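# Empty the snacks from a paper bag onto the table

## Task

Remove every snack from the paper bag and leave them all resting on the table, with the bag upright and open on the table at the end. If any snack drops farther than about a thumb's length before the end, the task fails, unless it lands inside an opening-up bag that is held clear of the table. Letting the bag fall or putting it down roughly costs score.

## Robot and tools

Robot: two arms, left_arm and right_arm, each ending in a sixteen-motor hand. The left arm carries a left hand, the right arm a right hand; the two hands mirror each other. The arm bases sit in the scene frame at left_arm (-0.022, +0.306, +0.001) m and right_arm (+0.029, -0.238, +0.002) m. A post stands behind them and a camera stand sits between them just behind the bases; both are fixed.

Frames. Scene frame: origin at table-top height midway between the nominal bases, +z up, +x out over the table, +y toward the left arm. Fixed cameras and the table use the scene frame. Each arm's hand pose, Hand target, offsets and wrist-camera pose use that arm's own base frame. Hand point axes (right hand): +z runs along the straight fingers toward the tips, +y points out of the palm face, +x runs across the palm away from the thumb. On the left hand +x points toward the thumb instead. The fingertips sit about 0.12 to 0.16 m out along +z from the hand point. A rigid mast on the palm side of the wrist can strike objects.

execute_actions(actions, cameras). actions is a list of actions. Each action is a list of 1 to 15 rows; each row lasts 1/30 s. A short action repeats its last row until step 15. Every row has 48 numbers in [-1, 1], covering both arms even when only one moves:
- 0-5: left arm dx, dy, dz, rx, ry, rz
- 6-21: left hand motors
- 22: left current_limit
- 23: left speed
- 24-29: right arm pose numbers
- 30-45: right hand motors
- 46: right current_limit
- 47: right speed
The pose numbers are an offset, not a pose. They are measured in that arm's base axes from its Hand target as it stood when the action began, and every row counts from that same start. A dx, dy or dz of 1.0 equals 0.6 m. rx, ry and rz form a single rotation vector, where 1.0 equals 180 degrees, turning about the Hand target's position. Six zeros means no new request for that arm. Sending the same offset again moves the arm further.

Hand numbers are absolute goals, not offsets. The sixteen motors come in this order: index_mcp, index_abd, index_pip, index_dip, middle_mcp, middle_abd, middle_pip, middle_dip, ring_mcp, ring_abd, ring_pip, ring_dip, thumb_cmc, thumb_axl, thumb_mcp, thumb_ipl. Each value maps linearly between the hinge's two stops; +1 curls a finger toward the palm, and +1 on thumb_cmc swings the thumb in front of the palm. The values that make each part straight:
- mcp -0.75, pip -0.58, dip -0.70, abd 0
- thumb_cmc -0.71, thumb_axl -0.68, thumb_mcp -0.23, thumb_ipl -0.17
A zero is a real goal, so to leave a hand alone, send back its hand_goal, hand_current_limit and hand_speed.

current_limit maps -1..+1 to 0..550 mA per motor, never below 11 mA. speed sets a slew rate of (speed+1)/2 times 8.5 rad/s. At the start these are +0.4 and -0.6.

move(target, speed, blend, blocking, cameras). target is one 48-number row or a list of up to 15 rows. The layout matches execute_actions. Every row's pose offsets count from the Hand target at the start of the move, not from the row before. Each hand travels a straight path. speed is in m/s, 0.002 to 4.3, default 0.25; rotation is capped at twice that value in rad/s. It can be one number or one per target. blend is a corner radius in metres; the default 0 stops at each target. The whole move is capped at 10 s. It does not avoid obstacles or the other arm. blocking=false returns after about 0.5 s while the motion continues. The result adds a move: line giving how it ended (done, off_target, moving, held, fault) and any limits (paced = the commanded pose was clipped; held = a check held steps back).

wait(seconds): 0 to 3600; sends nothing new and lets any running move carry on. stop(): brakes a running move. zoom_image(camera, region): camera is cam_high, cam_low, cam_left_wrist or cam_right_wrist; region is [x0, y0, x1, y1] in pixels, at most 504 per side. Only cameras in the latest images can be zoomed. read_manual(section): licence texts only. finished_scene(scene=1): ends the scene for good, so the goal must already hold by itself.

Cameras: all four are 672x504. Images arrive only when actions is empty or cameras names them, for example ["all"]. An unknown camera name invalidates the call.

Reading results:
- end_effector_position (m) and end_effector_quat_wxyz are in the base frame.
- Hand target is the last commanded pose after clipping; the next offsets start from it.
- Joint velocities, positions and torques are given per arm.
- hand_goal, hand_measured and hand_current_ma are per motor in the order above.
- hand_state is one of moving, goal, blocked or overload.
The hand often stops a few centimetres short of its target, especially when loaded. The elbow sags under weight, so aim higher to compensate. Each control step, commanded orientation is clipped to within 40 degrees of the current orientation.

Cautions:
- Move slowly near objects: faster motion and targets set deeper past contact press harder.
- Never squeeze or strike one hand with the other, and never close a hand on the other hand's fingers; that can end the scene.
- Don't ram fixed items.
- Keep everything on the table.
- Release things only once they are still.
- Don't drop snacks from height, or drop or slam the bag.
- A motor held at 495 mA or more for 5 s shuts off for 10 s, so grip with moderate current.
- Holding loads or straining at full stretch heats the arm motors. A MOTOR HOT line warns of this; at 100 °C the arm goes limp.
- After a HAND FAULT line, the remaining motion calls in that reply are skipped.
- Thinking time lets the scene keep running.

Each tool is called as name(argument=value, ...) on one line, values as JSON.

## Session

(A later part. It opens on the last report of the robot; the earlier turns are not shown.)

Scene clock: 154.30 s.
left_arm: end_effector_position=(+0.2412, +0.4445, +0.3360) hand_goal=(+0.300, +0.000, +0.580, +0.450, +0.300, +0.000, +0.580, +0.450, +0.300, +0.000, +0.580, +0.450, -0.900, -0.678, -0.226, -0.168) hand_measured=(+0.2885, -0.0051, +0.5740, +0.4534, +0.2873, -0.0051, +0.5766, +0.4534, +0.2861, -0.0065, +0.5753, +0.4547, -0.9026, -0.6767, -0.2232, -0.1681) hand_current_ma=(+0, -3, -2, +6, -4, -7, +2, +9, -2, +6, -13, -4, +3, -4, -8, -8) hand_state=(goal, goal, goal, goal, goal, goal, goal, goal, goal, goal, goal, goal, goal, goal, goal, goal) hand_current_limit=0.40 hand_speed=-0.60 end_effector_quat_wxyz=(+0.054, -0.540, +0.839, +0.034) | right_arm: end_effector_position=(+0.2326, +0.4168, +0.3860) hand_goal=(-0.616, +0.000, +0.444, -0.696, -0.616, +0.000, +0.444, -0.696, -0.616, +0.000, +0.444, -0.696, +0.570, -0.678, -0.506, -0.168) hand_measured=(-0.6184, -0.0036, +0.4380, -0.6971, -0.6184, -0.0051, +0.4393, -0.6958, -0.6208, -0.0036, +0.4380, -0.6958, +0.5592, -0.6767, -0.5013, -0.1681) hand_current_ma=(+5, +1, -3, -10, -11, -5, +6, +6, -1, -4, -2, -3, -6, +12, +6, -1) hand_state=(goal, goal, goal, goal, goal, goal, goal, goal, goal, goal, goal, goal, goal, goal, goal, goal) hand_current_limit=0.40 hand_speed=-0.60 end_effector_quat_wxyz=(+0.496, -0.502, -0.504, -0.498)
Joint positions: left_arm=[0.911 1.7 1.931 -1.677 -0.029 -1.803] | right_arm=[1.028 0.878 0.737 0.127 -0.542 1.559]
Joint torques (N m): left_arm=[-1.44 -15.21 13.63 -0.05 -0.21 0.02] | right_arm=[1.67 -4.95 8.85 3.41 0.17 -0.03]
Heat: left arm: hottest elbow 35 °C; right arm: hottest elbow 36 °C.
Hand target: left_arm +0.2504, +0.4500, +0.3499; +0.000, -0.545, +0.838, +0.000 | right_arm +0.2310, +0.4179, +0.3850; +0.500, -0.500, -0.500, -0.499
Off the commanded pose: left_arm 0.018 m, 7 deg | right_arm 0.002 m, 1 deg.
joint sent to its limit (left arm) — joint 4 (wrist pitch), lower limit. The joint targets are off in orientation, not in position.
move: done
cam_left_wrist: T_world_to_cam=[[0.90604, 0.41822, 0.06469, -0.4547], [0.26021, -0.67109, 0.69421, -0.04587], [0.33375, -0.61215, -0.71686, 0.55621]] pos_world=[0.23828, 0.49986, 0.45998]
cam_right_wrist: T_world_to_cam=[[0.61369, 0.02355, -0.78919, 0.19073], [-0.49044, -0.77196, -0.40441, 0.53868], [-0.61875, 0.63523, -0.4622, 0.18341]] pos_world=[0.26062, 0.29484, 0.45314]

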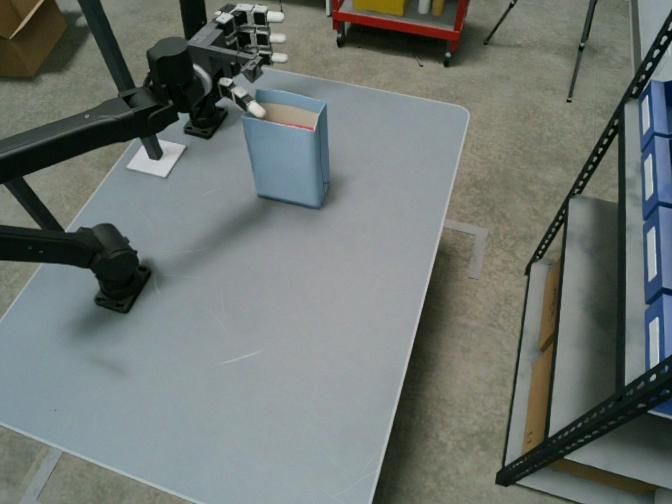

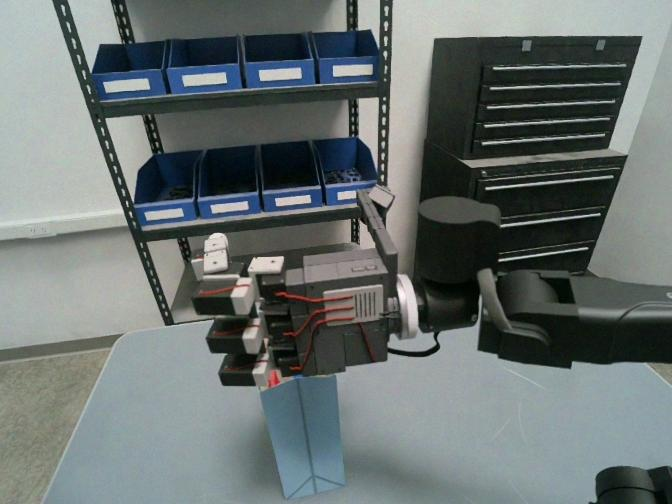

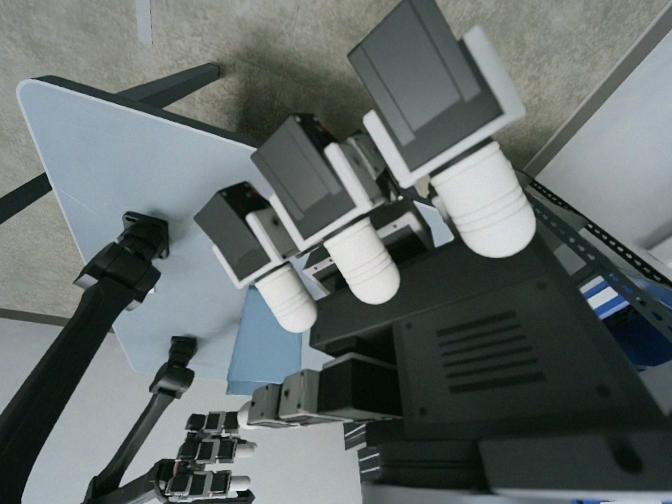

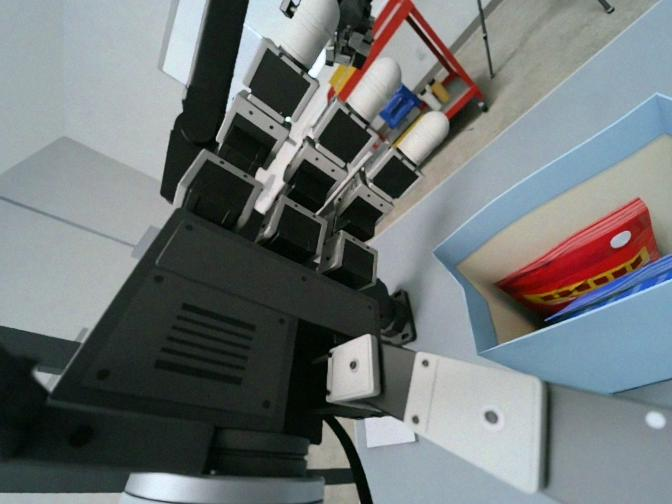

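move(target=[0,0,0,0,0,0,0.3,0,0.58,0.45,0.3,0,0.58,0.45,0.3,0,0.58,0.45,-0.9,-0.678,-0.226,-0.168,0.4,-0.6,-0.036,0.0317,0,0,0,0,-0.685,0,0.562,-0.696,-0.685,0,0.562,-0.696,-0.685,0,0.562,-0.696,0.571,-0.678,-0.73,-0.168,0.4,-0.6], speed=0.1, cameras=["all"])

zoom_image(camera="cam_high", region=[180, 0, 360, 220])

zoom_image(camera="cam_low", region=[180, 200, 460, 504])

Scene clock: 162.37 s.
left_arm: end_effector_position=(+0.2412, +0.4445, +0.3360) hand_goal=(+0.300, +0.000, +0.580, +0.450, +0.300, +0.000, +0.580, +0.450, +0.300, +0.000, +0.580, +0.450, -0.900, -0.678, -0.226, -0.168) hand_measured=(+0.2873, -0.0036, +0.5753, +0.4534, +0.2873, -0.0051, +0.5766, +0.4534, +0.2861, -0.0051, +0.5766, +0.4534, -0.9013, -0.6777, -0.2232, -0.1681) hand_current_ma=(+10, +6, +12, +12, +2, -28, -13, +5, +11, +0, -15, -20, -12, -5, +7, -6) hand_state=(goal, goal, goal, goal, goal, goal, goal, goal, goal, goal, goal, goal, goal, goal, goal, goal) hand_current_limit=0.40 hand_speed=-0.60 end_effector_quat_wxyz=(+0.054, -0.540, +0.839, +0.034) | right_arm: end_effector_position=(+0.2087, +0.4343, +0.3819) hand_goal=(-0.686, +0.000, +0.562, -0.696, -0.686, +0.000, +0.562, -0.696, -0.686, +0.000, +0.562, -0.696, +0.570, -0.678, -0.730, -0.168) hand_measured=(-0.6835, -0.0021, +0.5612, -0.6958, -0.6847, -0.0051, +0.5599, -0.6958, -0.6859, -0.0036, +0.5599, -0.6958, +0.5592, -0.6767, -0.7299, -0.1691) hand_current_ma=(+4, +5, -1, -8, -8, -10, +6, +10, +2, -4, +1, -3, -14, +11, +2, -3) hand_state=(goal, goal, goal, goal, goal, goal, goal, goal, goal, goal, goal, goal, goal, goal, goal, goal) hand_current_limit=0.40 hand_speed=-0.60 end_effector_quat_wxyz=(+0.496, -0.503, -0.505, -0.496)
Joint positions: left_arm=[0.911 1.7 1.931 -1.677 -0.029 -1.803] | right_arm=[1.128 0.894 0.737 0.139 -0.445 1.56]
Joint torques (N m): left_arm=[-1.38 -15.03 13.63 -0.02 -0.21 0.02] | right_arm=[1.38 -4.13 9.66 3.34 0.17 -0.01]
Heat: left arm: hottest elbow 36 °C; right arm: hottest elbow 35 °C.
Hand target: left_arm +0.2504, +0.4500, +0.3499; +0.000, -0.545, +0.838, +0.000 | right_arm +0.2093, +0.4370, +0.3850; +0.500, -0.500, -0.500, -0.499
Off the commanded pose: left_arm 0.018 m, 7 deg | right_arm 0.004 m, 1 deg.
joint sent to its limit (left arm) — joint 4 (wrist pitch), lower limit. The joint targets are off in orientation, not in position.
move: done
cam_left_wrist: T_world_to_cam=[[0.90604, 0.41822, 0.06469, -0.4547], [0.26021, -0.67109, 0.69421, -0.04587], [0.33375, -0.61215, -0.71686, 0.55621]] pos_world=[0.23828, 0.49986, 0.45998]
cam_right_wrist: T_world_to_cam=[[0.61224, 0.02174, -0.79037, 0.20319], [-0.48901, -0.7751, -0.40012, 0.53825], [-0.62131, 0.63147, -0.46392, 0.15842]] pos_world=[0.23723, 0.31274, 0.44945]

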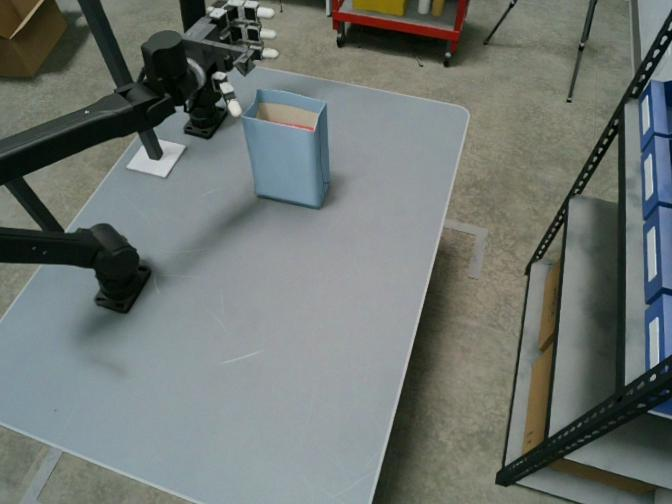

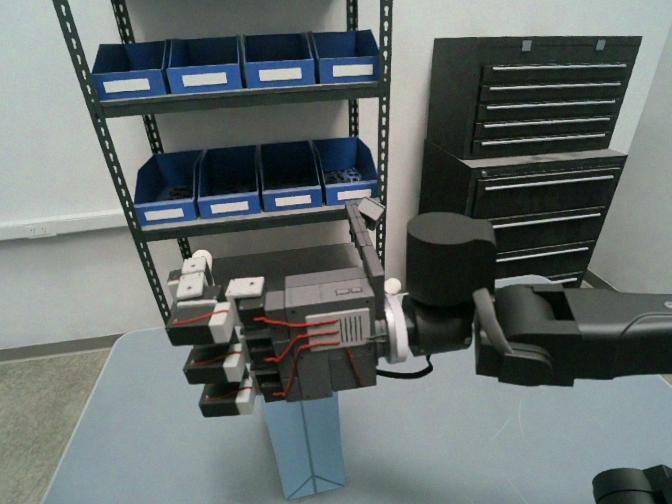

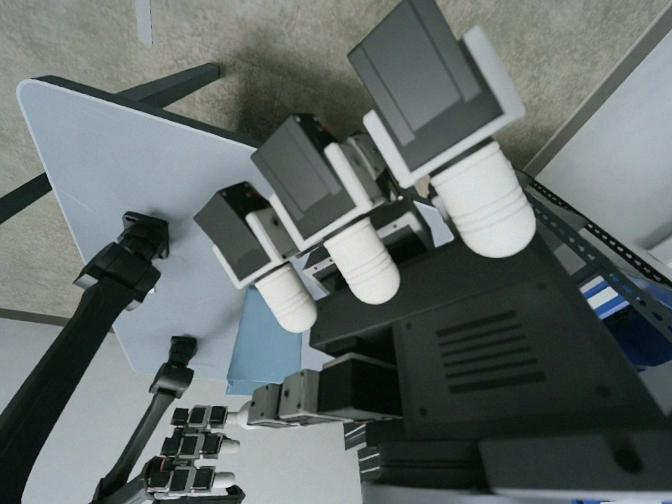

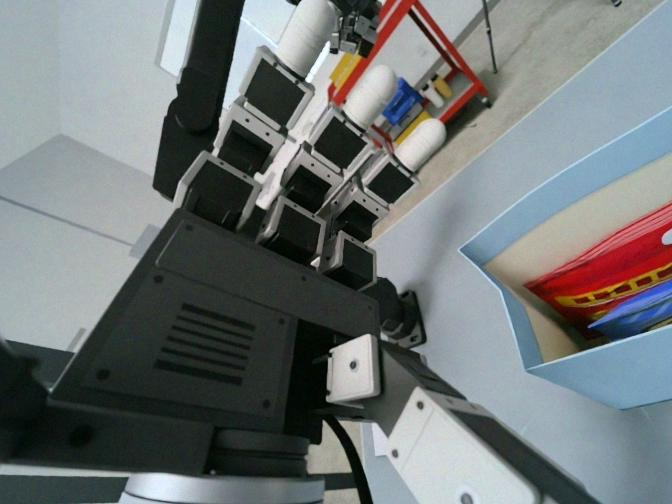

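Scaled by 2.291 from the camera's image (finer frame: 960x720).

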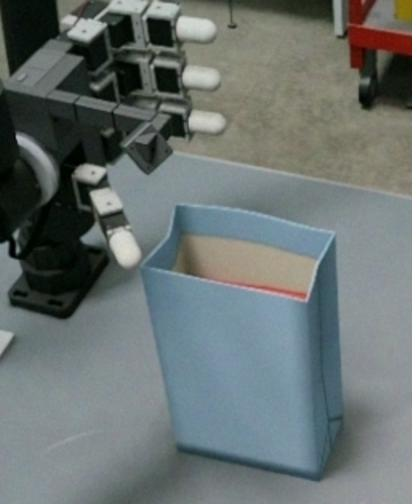

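Scaled by 1.658 from the camera's image (finer frame: 960x720).

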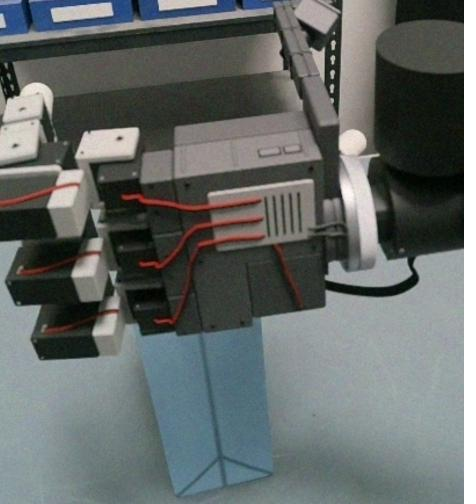

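move(target=[0,0,0,0,0,0,0.3,0,0.58,0.45,0.3,0,0.58,0.45,0.3,0,0.58,0.45,-0.9,-0.678,-0.226,-0.168,0.4,-0.6,0,0,-0.1833,0,0,0,-0.685,0,0.562,-0.696,-0.685,0,0.562,-0.696,-0.685,0,0.562,-0.696,0.571,-0.678,-0.73,-0.168,0.4,-0.6], speed=0.1, cameras=["all"])

zoom_image(camera="cam_high", region=[180, 0, 360, 220])

zoom_image(camera="cam_low", region=[180, 200, 460, 504])

Scene clock: 167.33 s.
left_arm: end_effector_position=(+0.2412, +0.4445, +0.3360) hand_goal=(+0.300, +0.000, +0.580, +0.450, +0.300, +0.000, +0.580, +0.450, +0.300, +0.000, +0.580, +0.450, -0.900, -0.678, -0.226, -0.168) hand_measured=(+0.2861, -0.0051, +0.5753, +0.4521, +0.2873, -0.0051, +0.5753, +0.4534, +0.2861, -0.0051, +0.5753, +0.4547, -0.9013, -0.6777, -0.2232, -0.1681) hand_current_ma=(-1, +9, +5, +4, +5, -9, -17, +22, -2, -9, +15, -8, -17, -21, -15, -8) hand_state=(goal, goal, goal, goal, goal, goal, goal, goal, goal, goal, goal, goal, goal, goal, goal, goal) hand_current_limit=0.40 hand_speed=-0.60 end_effector_quat_wxyz=(+0.054, -0.540, +0.839, +0.034) | right_arm: end_effector_position=(+0.2100, +0.4370, +0.2769) hand_goal=(-0.686, +0.000, +0.562, -0.696, -0.686, +0.000, +0.562, -0.696, -0.686, +0.000, +0.562, -0.696, +0.570, -0.678, -0.730, -0.168) hand_measured=(-0.6835, -0.0036, +0.5612, -0.6958, -0.6847, -0.0051, +0.5599, -0.6958, -0.6859, -0.0036, +0.5599, -0.6958, +0.5592, -0.6767, -0.7299, -0.1691) hand_current_ma=(+9, +4, -4, -4, -10, -1, +4, +8, +7, -11, +3, -5, -11, +12, +2, -4) hand_state=(goal, goal, goal, goal, goal, goal, goal, goal, goal, goal, goal, goal, goal, goal, goal, goal) hand_current_limit=0.40 hand_speed=-0.60 end_effector_quat_wxyz=(+0.497, -0.500, -0.504, -0.498)
Joint positions: left_arm=[0.911 1.7 1.931 -1.677 -0.029 -1.803] | right_arm=[1.128 1.031 0.515 0.505 -0.445 1.56]
Joint torques (N m): left_arm=[-1.55 -15.09 13.64 -0.06 -0.21 0.01] | right_arm=[1.49 -5.42 7.98 3.44 0.17 -0.03]
Heat: left arm: hottest elbow 37 °C; right arm: hottest elbow 35 °C.
Hand target: left_arm +0.2504, +0.4500, +0.3499; +0.000, -0.545, +0.838, +0.000 | right_arm +0.2093, +0.4370, +0.2749; +0.500, -0.500, -0.500, -0.499
Off the commanded pose: left_arm 0.018 m, 7 deg | right_arm 0.002 m, 1 deg.
joint sent to its limit (left arm) — joint 4 (wrist pitch), lower limit. The joint targets are off in orientation, not in position.
move: done
cam_left_wrist: T_world_to_cam=[[0.90604, 0.41822, 0.06469, -0.4547], [0.26021, -0.67109, 0.69421, -0.04587], [0.33375, -0.61215, -0.71686, 0.55621]] pos_world=[0.23828, 0.49986, 0.45998]
cam_right_wrist: T_world_to_cam=[[0.61445, 0.02686, -0.7885, 0.11607], [-0.48791, -0.77245, -0.40653, 0.49942], [-0.61999, 0.63451, -0.46152, 0.10657]] pos_world=[0.23843, 0.31504, 0.34373]

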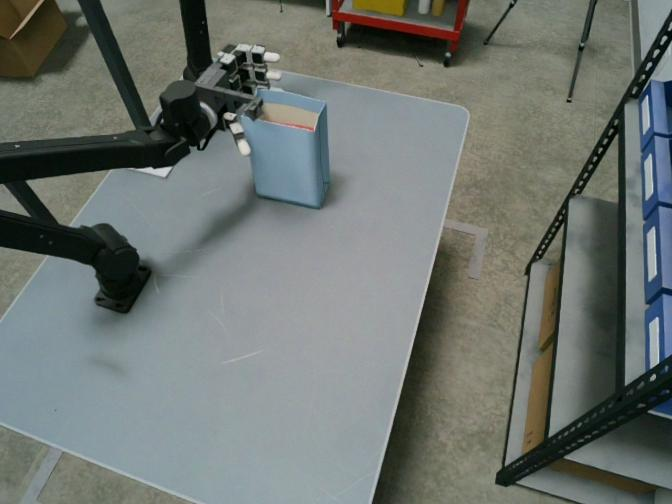

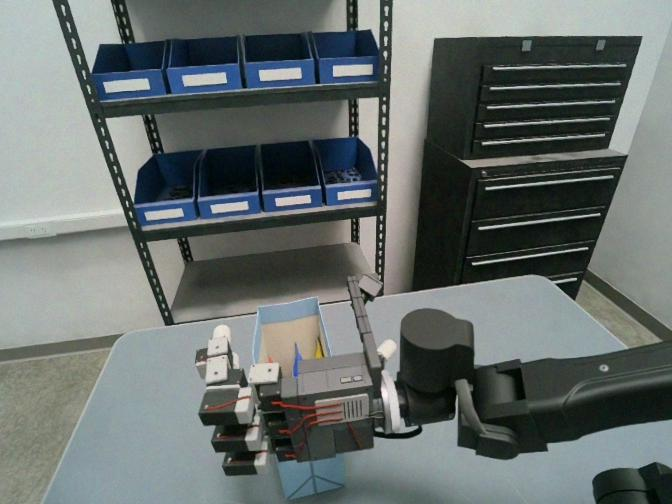

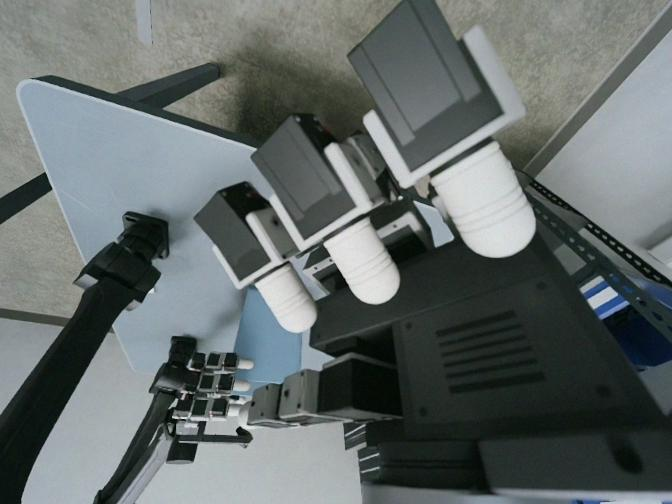

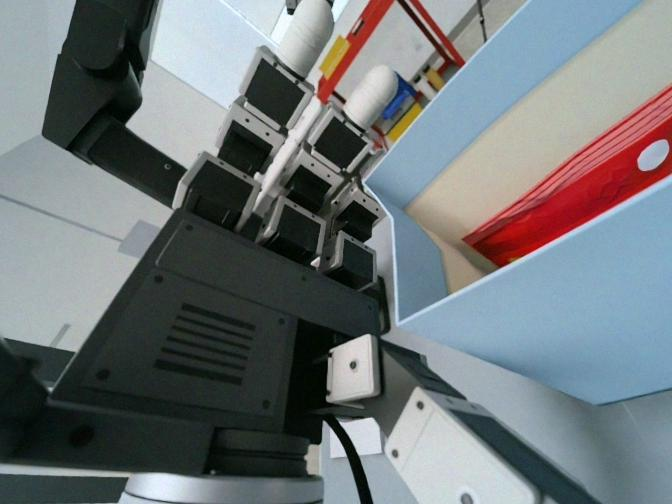

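Scaled by 2.291 from the camera's image (finer frame: 960x720).

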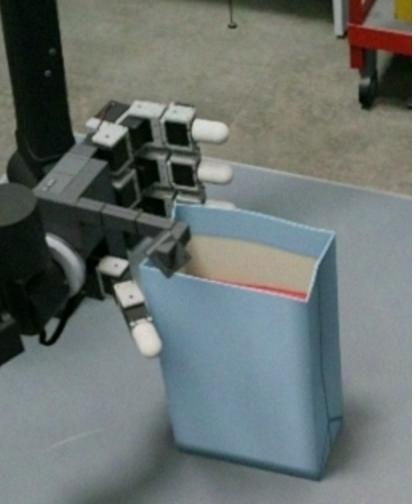

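Scaled by 1.658 from the camera's image (finer frame: 960x720).

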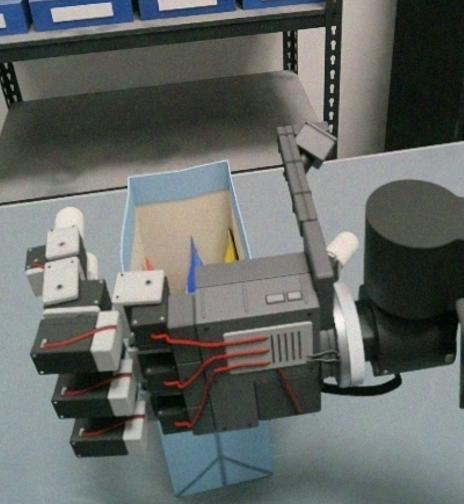

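move(target=[0,0,0,0,0,0,0.3,0,0.58,0.45,0.3,0,0.58,0.45,0.3,0,0.58,0.45,-0.9,-0.678,-0.226,-0.168,0.4,-0.6,0,0,-0.2617,0,0,0,-0.685,0,0.562,-0.696,-0.685,0,0.562,-0.696,-0.685,0,0.562,-0.696,0.571,-0.678,-0.73,-0.168,0.4,-0.6], speed=0.1, cameras=["all"])

zoom_image(camera="cam_high", region=[180, 50, 360, 230])

zoom_image(camera="cam_low", region=[180, 250, 460, 504])

Scene clock: 173.93 s.
left_arm: end_effector_position=(+0.2412, +0.4445, +0.3360) hand_goal=(+0.300, +0.000, +0.580, +0.450, +0.300, +0.000, +0.580, +0.450, +0.300, +0.000, +0.580, +0.450, -0.900, -0.678, -0.226, -0.168) hand_measured=(+0.2873, -0.0021, +0.5753, +0.4547, +0.2885, -0.0051, +0.5753, +0.4534, +0.2873, -0.0051, +0.5740, +0.4534, -0.9013, -0.6777, -0.2232, -0.1672) hand_current_ma=(-12, +15, -10, +8, -13, +15, -11, +15, +3, +2, -6, -7, -8, -18, -3, +5) hand_state=(goal, goal, goal, goal, goal, goal, goal, goal, goal, goal, goal, goal, goal, goal, goal, goal) hand_current_limit=0.40 hand_speed=-0.60 end_effector_quat_wxyz=(+0.054, -0.540, +0.839, +0.034) | right_arm: end_effector_position=(+0.2110, +0.4391, +0.1186) hand_goal=(-0.686, +0.000, +0.562, -0.696, -0.686, +0.000, +0.562, -0.696, -0.686, +0.000, +0.562, -0.696, +0.570, -0.678, -0.730, -0.168) hand_measured=(-0.6835, -0.0036, +0.5599, -0.6958, -0.6835, -0.0051, +0.5599, -0.6958, -0.6859, -0.0036, +0.5599, -0.6958, +0.5592, -0.6767, -0.7299, -0.1691) hand_current_ma=(+6, +7, -1, -6, -4, -5, +5, +5, +3, -10, -2, -5, -13, +3, +0, +1) hand_state=(goal, goal, goal, goal, goal, goal, goal, goal, goal, goal, goal, goal, goal, goal, goal, goal) hand_current_limit=0.40 hand_speed=-0.60 end_effector_quat_wxyz=(+0.497, -0.500, -0.504, -0.499)
Joint positions: left_arm=[0.911 1.7 1.931 -1.677 -0.029 -1.803] | right_arm=[1.128 1.604 0.346 1.248 -0.445 1.56]
Joint torques (N m): left_arm=[-1.49 -15.09 13.59 -0.05 -0.21 0.03] | right_arm=[1.44 -8.18 3.6 3.47 0.16 -0.02]
Heat: left arm: hottest elbow 38 °C; right arm: hottest elbow 35 °C.
Hand target: left_arm +0.2504, +0.4500, +0.3499; +0.000, -0.545, +0.838, +0.000 | right_arm +0.2094, +0.4370, +0.1181; +0.500, -0.500, -0.500, -0.499
Off the commanded pose: left_arm 0.018 m, 7 deg | right_arm 0.003 m, 1 deg.
joint sent to its limit (left arm) — joint 4 (wrist pitch), lower limit. The joint targets are off in orientation, not in position.
move: done
cam_left_wrist: T_world_to_cam=[[0.90604, 0.41822, 0.06469, -0.4547], [0.26021, -0.67109, 0.69421, -0.04587], [0.33375, -0.61215, -0.71686, 0.55621]] pos_world=[0.23828, 0.49986, 0.45998]
cam_right_wrist: T_world_to_cam=[[0.61466, 0.02744, -0.78832, -0.00971], [-0.48778, -0.77218, -0.4072, 0.43702], [-0.61989, 0.63482, -0.46124, 0.03258]] pos_world=[0.23933, 0.31704, 0.18533]

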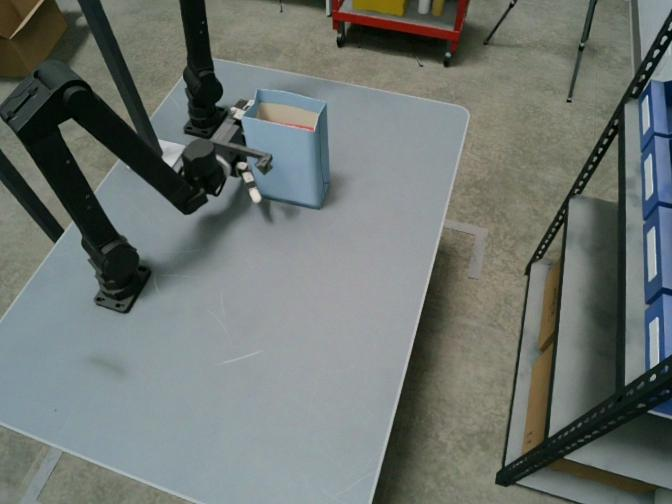

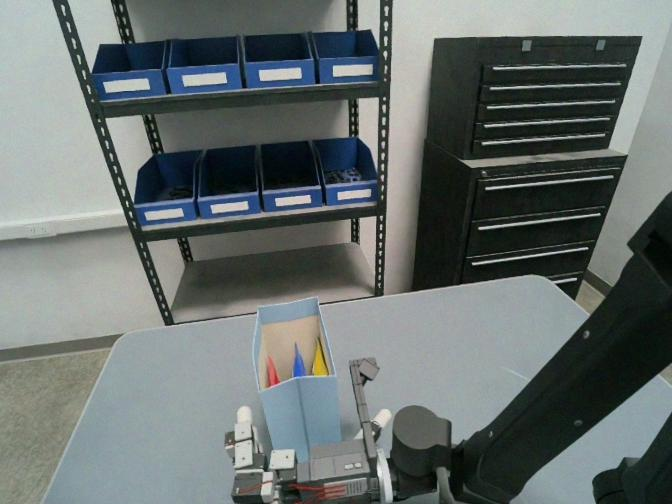

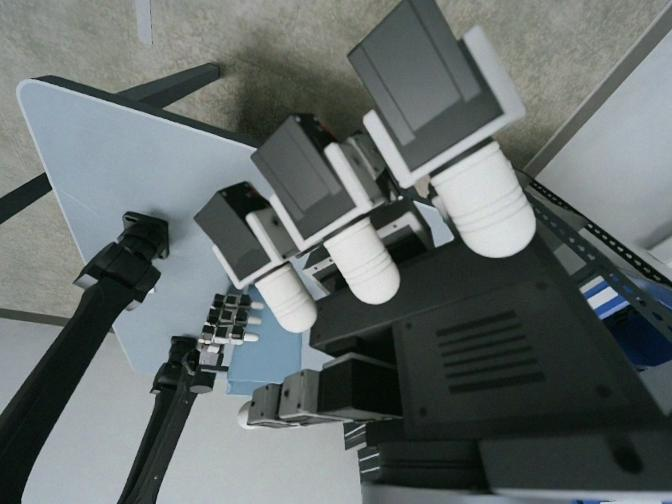

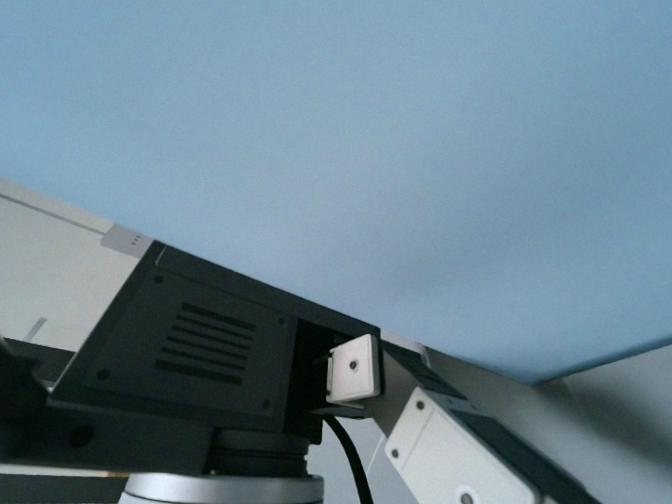

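Scaled by 2.800 from the camera's image (finer frame: 960x720).

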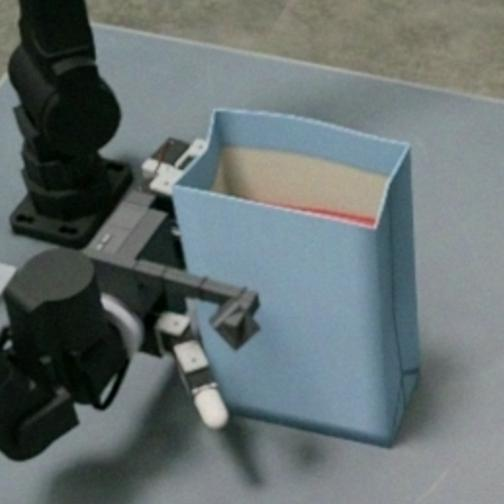

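Scaled by 1.800 from the camera's image (finer frame: 960x720).

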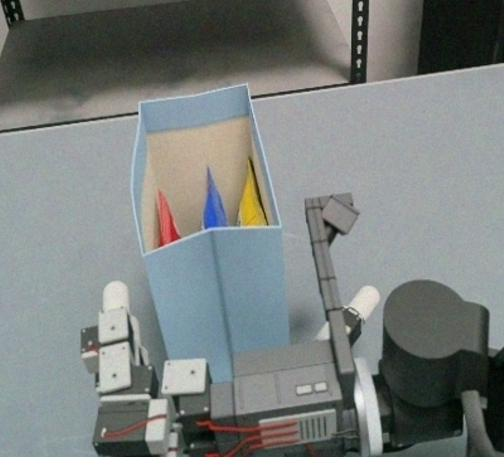

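move(target=[0,0,0,0,0,0,0.3,0,0.58,0.45,0.3,0,0.58,0.45,0.3,0,0.58,0.45,-0.9,-0.678,-0.226,-0.168,0.4,-0.6,0,0,0,0,0,0,-0.342,0,0.372,-0.696,-0.342,0,0.372,-0.696,-0.342,0,0.372,-0.696,0.571,-0.678,-0.449,0.049,-0.1,-0.85], speed=0.1, cameras=["cam_high","cam_low","cam_right_wrist"])

zoom_image(camera="cam_high", region=[180, 50, 360, 230])

zoom_image(camera="cam_low", region=[180, 250, 460, 504])

Scene clock: 179.23 s.
left_arm: end_effector_position=(+0.2412, +0.4445, +0.3360) hand_goal=(+0.300, +0.000, +0.580, +0.450, +0.300, +0.000, +0.580, +0.450, +0.300, +0.000, +0.580, +0.450, -0.900, -0.678, -0.226, -0.168) hand_measured=(+0.2873, -0.0036, +0.5753, +0.4534, +0.2885, -0.0036, +0.5753, +0.4534, +0.2861, -0.0051, +0.5753, +0.4547, -0.9013, -0.6767, -0.2232, -0.1691) hand_current_ma=(+4, +4, -19, +6, +6, -28, -10, +8, -6, +17, +8, -7, +0, +8, +5, -4) hand_state=(goal, goal, goal, goal, goal, goal, goal, goal, goal, goal, goal, goal, goal, goal, goal, goal) hand_current_limit=0.40 hand_speed=-0.60 end_effector_quat_wxyz=(+0.054, -0.540, +0.839, +0.034) | right_arm: end_effector_position=(+0.2110, +0.4391, +0.1186) hand_goal=(-0.342, +0.000, +0.372, -0.696, -0.342, +0.000, +0.372, -0.696, -0.342, +0.000, +0.372, -0.696, +0.570, -0.678, -0.450, +0.048) hand_measured=(-0.3507, -0.0036, +0.3700, -0.6958, -0.3422, -0.0051, +0.3713, -0.6958, -0.3446, -0.0036, +0.3751, -0.6945, +0.5592, -0.6767, -0.4518, +0.0463) hand_current_ma=(+3, +2, -5, -8, -8, -8, +0, +7, +1, -1, +4, -3, -9, +11, +0, -4) hand_state=(goal, goal, goal, goal, goal, goal, goal, goal, goal, goal, goal, goal, goal, goal, goal, goal) hand_current_limit=-0.10 hand_speed=-0.85 end_effector_quat_wxyz=(+0.497, -0.500, -0.504, -0.499)
Joint positions: left_arm=[0.911 1.7 1.931 -1.677 -0.029 -1.803] | right_arm=[1.128 1.604 0.346 1.248 -0.445 1.56]
Joint torques (N m): left_arm=[-1.55 -15.09 13.65 -0.05 -0.23 0.02] | right_arm=[1.32 -8.35 3.64 3.45 0.17 -0.09]
Heat: left arm: hottest elbow 38 °C; right arm: hottest elbow 35 °C.
Hand target: left_arm +0.2504, +0.4500, +0.3499; +0.000, -0.545, +0.838, +0.000 | right_arm +0.2093, +0.4371, +0.1181; +0.500, -0.500, -0.500, -0.499
Off the commanded pose: left_arm 0.018 m, 7 deg | right_arm 0.003 m, 1 deg.
joint sent to its limit (left arm) — joint 4 (wrist pitch), lower limit. The joint targets are off in orientation, not in position.
move: done
cam_right_wrist: T_world_to_cam=[[0.61466, 0.02744, -0.78832, -0.00971], [-0.48778, -0.77218, -0.4072, 0.43702], [-0.61989, 0.63482, -0.46124, 0.03258]] pos_world=[0.23933, 0.31704, 0.18533]

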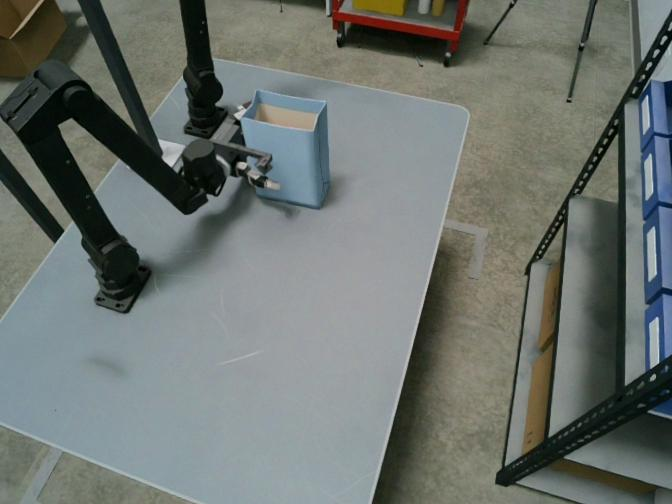

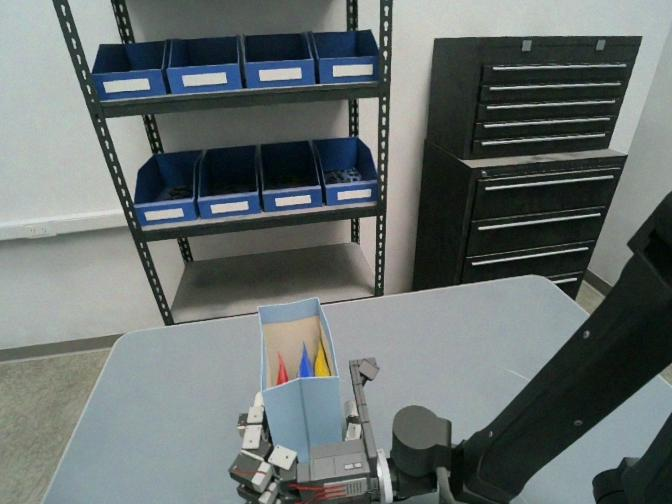

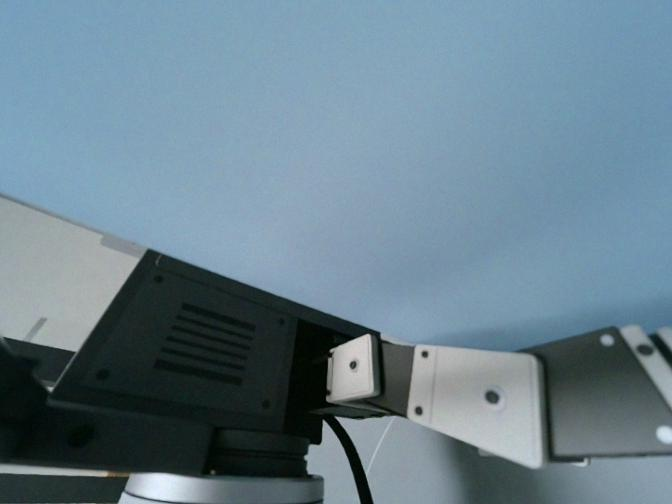

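Scaled by 2.800 from the camera's image (finer frame: 960x720).

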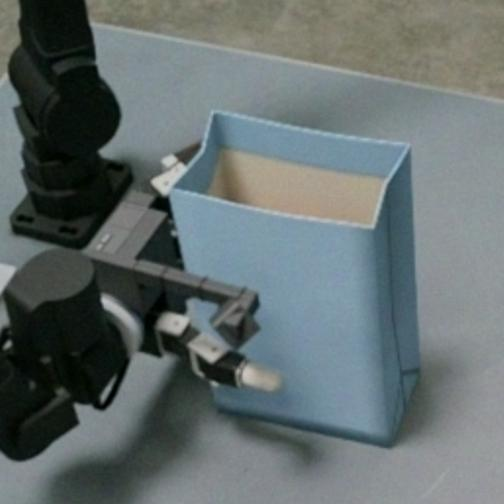

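Scaled by 1.800 from the camera's image (finer frame: 960x720).

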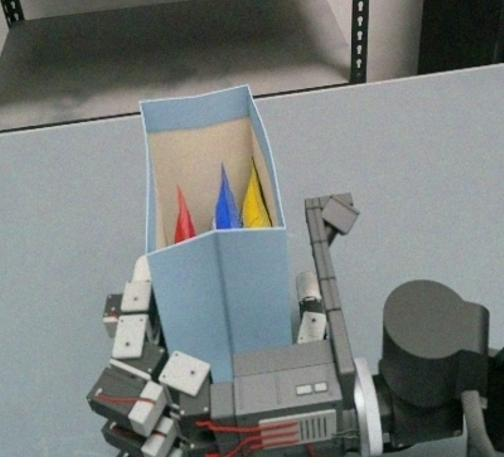

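move(target=[[0,0,0,0,0,0,0.3,0,0.58,0.45,0.3,0,0.58,0.45,0.3,0,0.58,0.45,-0.9,-0.678,-0.226,-0.168,0.4,-0.6,0.001,0,0,0,0,0,-0.55,0,0.47,-0.696,-0.55,0,0.47,-0.696,-0.55,0,0.47,-0.696,0.571,-0.678,-0.56,0.049,-0.1,-0.8],[0,0,0,0,0,0,0.3,0,0.58,0.45,0.3,0,0.58,0.45,0.3,0,0.58,0.45,-0.9,-0.678,-0.226,-0.168,0.4,-0.6,0.0333,0,0,0,0,0,-0.55,0,0.47,-0.696,-0.55,0,0.47,-0.696,-0.55,0,0.47,-0.696,0.571,-0.678,-0.56,0.049,-0.1,-0.8],[0,0,0,0,0,0,0.3,0,0.58,0.45,0.3,0,0.58,0.45,0.3,0,0.58,0.45,-0.9,-0.678,-0.226,-0.168,0.4,-0.6,0.0333,0,0,0,0,0,-0.33,0,0.35,-0.696,-0.33,0,0.35,-0.696,-0.33,0,0.35,-0.696,0.571,-0.678,-0.42,0.049,-0.1,-0.85]], speed=0.05, cameras=["cam_high","cam_low","cam_right_wrist"])

zoom_image(camera="cam_high", region=[180, 50, 360, 230])

zoom_image(camera="cam_low", region=[180, 250, 460, 504])

Scene clock: 186.57 s.
left_arm: end_effector_position=(+0.2412, +0.4445, +0.3360) hand_goal=(+0.300, +0.000, +0.580, +0.450, +0.300, +0.000, +0.580, +0.450, +0.300, +0.000, +0.580, +0.450, -0.900, -0.678, -0.226, -0.168) hand_measured=(+0.2873, -0.0036, +0.5753, +0.4521, +0.2873, -0.0036, +0.5753, +0.4547, +0.2873, -0.0051, +0.5753, +0.4534, -0.9013, -0.6767, -0.2232, -0.1672) hand_current_ma=(+5, -5, +5, +8, +10, +6, -17, +16, +7, -13, -9, +3, -2, -17, +1, -17) hand_state=(goal, goal, goal, goal, goal, goal, goal, goal, goal, goal, goal, goal, goal, goal, goal, goal) hand_current_limit=0.40 hand_speed=-0.60 end_effector_quat_wxyz=(+0.054, -0.540, +0.839, +0.034) | right_arm: end_effector_position=(+0.2240, +0.4323, +0.1142) hand_goal=(-0.330, +0.000, +0.350, -0.696, -0.330, +0.000, +0.350, -0.696, -0.330, +0.000, +0.350, -0.696, +0.570, -0.678, -0.420, +0.048) hand_measured=(-0.3543, -0.0021, +0.3482, -0.6958, -0.3338, -0.0051, +0.3507, -0.6958, -0.3302, -0.0036, +0.3533, -0.6958, +0.5592, -0.6767, -0.4212, +0.0453) hand_current_ma=(-11, +4, +0, -9, -7, -7, +6, +9, -1, -10, -2, -4, -10, +9, -1, -1) hand_state=(blocked, goal, goal, goal, goal, goal, goal, goal, goal, goal, goal, goal, goal, goal, goal, goal) hand_current_limit=-0.10 hand_speed=-0.85 end_effector_quat_wxyz=(+0.497, -0.503, -0.506, -0.495)
Joint positions: left_arm=[0.911 1.7 1.931 -1.677 -0.029 -1.803] | right_arm=[1.076 1.614 0.346 1.248 -0.5 1.56]
Joint torques (N m): left_arm=[-1.55 -14.86 13.63 -0.06 -0.23 0.02] | right_arm=[1.08 -7.94 5.18 3.06 -0.07 -0.1]
Heat: left arm: hottest elbow 39 °C; right arm: hottest elbow 34 °C.
Hand target: left_arm +0.2504, +0.4500, +0.3499; +0.000, -0.545, +0.838, +0.000 | right_arm +0.2293, +0.4371, +0.1180; +0.500, -0.500, -0.500, -0.499
Off the commanded pose: left_arm 0.018 m, 7 deg | right_arm 0.008 m, 1 deg.
joint sent to its limit (left arm) — joint 4 (wrist pitch), lower limit. The joint targets are off in orientation, not in position.
move: done
cam_right_wrist: T_world_to_cam=[[0.61064, 0.02282, -0.79158, -0.01774], [-0.48751, -0.77689, -0.39847, 0.43728], [-0.62407, 0.62922, -0.46327, 0.04652]] pos_world=[0.25304, 0.31085, 0.18175]

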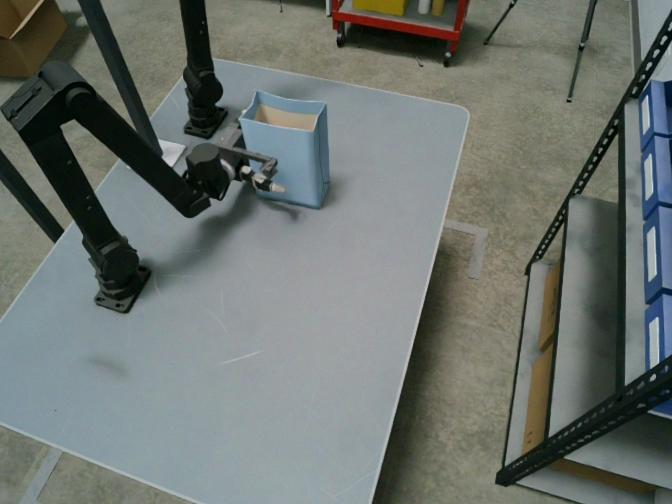

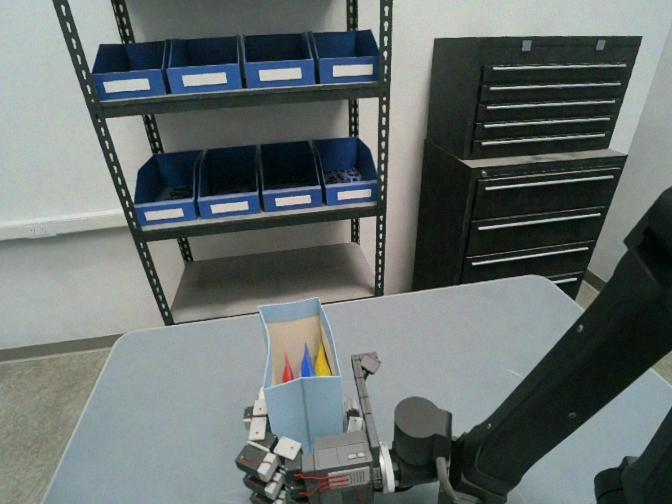

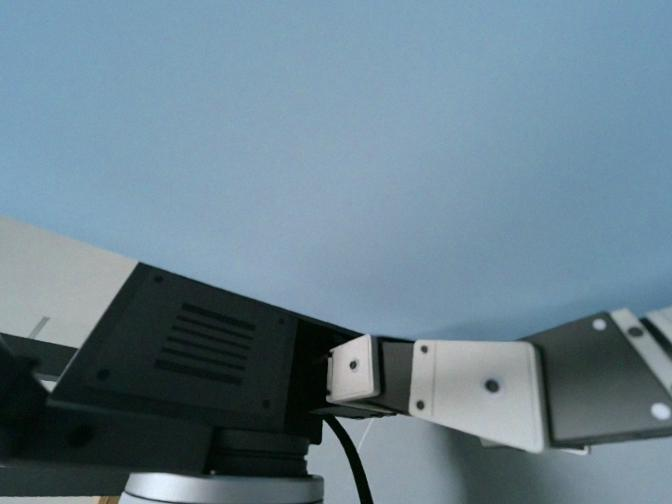

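Scaled by 2.800 from the camera's image (finer frame: 960x720).

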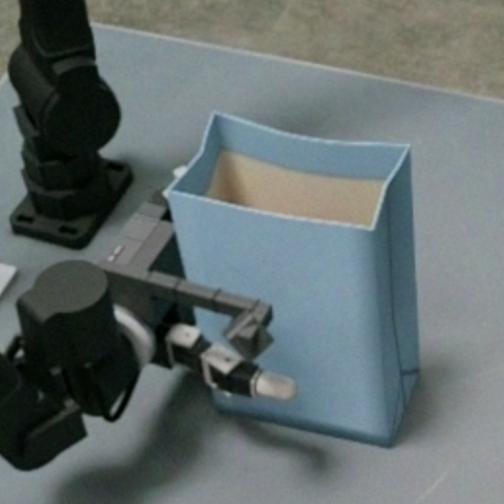

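Scaled by 1.800 from the camera's image (finer frame: 960x720).

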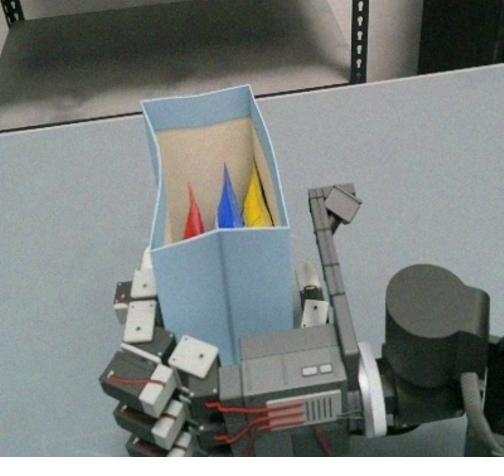

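move(target=[0,0,0,0,0,0,0.3,0,0.58,0.45,0.3,0,0.58,0.45,0.3,0,0.58,0.45,-0.9,-0.678,-0.226,-0.168,0.4,-0.6,0.001,0,0,0,0,0,-0.233,0,0.30,-0.696,-0.233,0,0.30,-0.696,-0.233,0,0.30,-0.696,0.571,-0.678,-0.225,0.1,0.0,-0.85], speed=0.05, cameras=["cam_high","cam_low"])

zoom_image(camera="cam_high", region=[180, 50, 360, 230])

zoom_image(camera="cam_low", region=[180, 250, 460, 504])

Scene clock: 189.83 s.
left_arm: end_effector_position=(+0.2412, +0.4445, +0.3360) hand_goal=(+0.300, +0.000, +0.580, +0.450, +0.300, +0.000, +0.580, +0.450, +0.300, +0.000, +0.580, +0.450, -0.900, -0.678, -0.226, -0.168) hand_measured=(+0.2873, -0.0036, +0.5753, +0.4534, +0.2873, -0.0051, +0.5753, +0.4521, +0.2861, -0.0051, +0.5753, +0.4534, -0.9013, -0.6777, -0.2232, -0.1672) hand_current_ma=(+3, +4, +20, +1, +2, -1, +0, -19, +4, -7, -1, -3, +13, +0, +6, -10) hand_state=(goal, goal, goal, goal, goal, goal, goal, goal, goal, goal, goal, goal, goal, goal, goal, goal) hand_current_limit=0.40 hand_speed=-0.60 end_effector_quat_wxyz=(+0.054, -0.540, +0.839, +0.034) | right_arm: end_effector_position=(+0.2237, +0.4324, +0.1139) hand_goal=(-0.234, +0.000, +0.300, -0.696, -0.234, +0.000, +0.300, -0.696, -0.234, +0.000, +0.300, -0.696, +0.570, -0.678, -0.226, +0.100) hand_measured=(-0.2663, -0.0065, +0.2891, -0.6996, -0.2397, -0.0051, +0.2994, -0.6958, -0.2337, -0.0036, +0.3033, -0.6945, +0.5605, -0.6767, -0.2688, +0.0901) hand_current_ma=(-21, +0, -7, -10, -7, -8, +5, +6, -2, -8, +4, -5, -11, +10, -48, -9) hand_state=(blocked, goal, goal, goal, goal, goal, goal, goal, goal, goal, goal, goal, goal, goal, blocked, goal) hand_current_limit=0.00 hand_speed=-0.85 end_effector_quat_wxyz=(+0.497, -0.502, -0.506, -0.494)
Joint positions: left_arm=[0.911 1.7 1.931 -1.677 -0.029 -1.803] | right_arm=[1.076 1.614 0.346 1.248 -0.502 1.561]
Joint torques (N m): left_arm=[-1.73 -14.97 13.63 0.01 -0.22 0.03] | right_arm=[0.97 -8.12 5.22 3.04 -0.03 -0.11]
Heat: left arm: hottest elbow 39 °C; right arm: hottest elbow 34 °C.
Hand target: left_arm +0.2504, +0.4500, +0.3499; +0.000, -0.545, +0.838, +0.000 | right_arm +0.2299, +0.4371, +0.1180; +0.500, -0.500, -0.500, -0.499
Off the commanded pose: left_arm 0.018 m, 7 deg | right_arm 0.009 m, 1 deg.
joint sent to its limit (left arm) — joint 4 (wrist pitch), lower limit. The joint targets are off in orientation, not in position.
move: done

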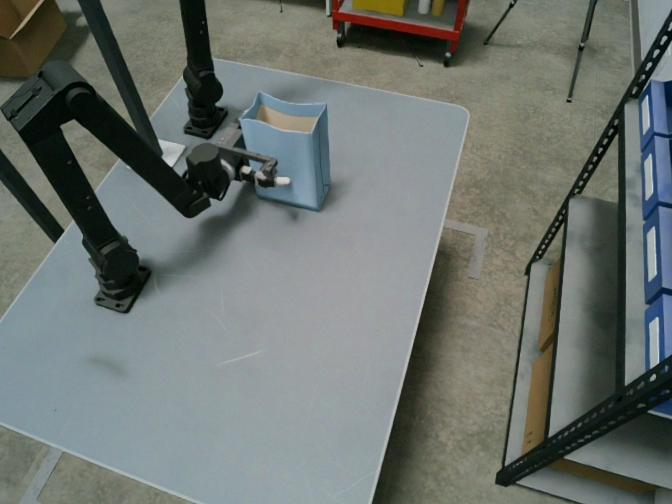

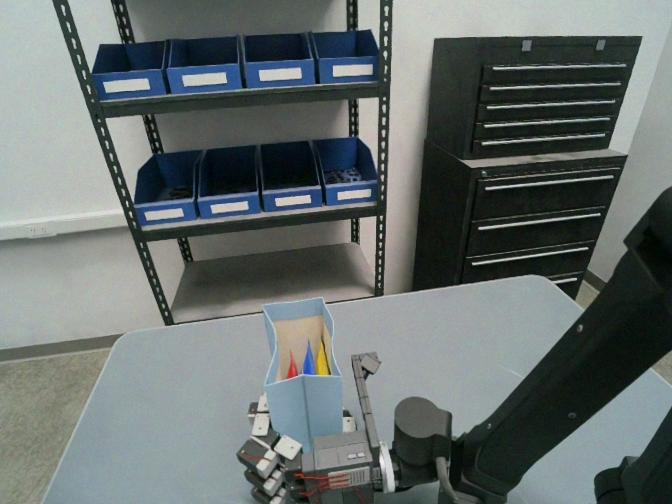

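Scaled by 2.800 from the camera's image (finer frame: 960x720).

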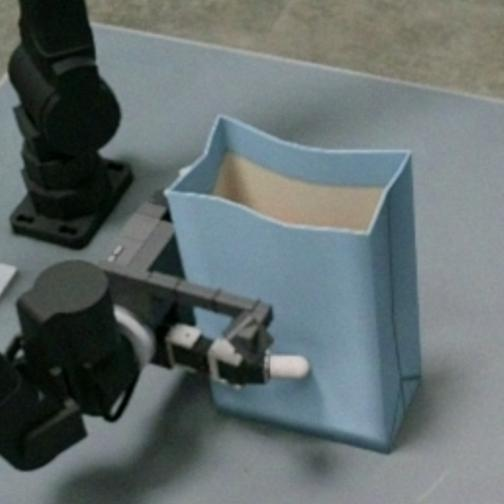

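Scaled by 1.800 from the camera's image (finer frame: 960x720).

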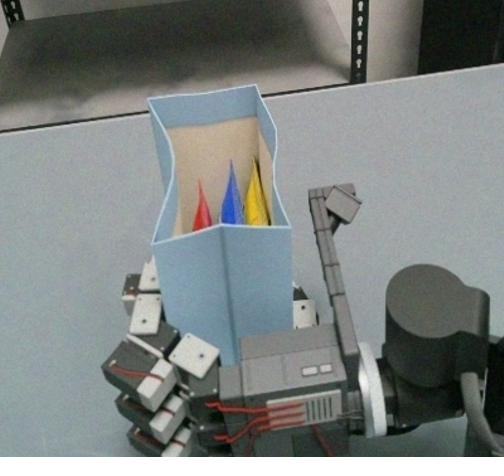

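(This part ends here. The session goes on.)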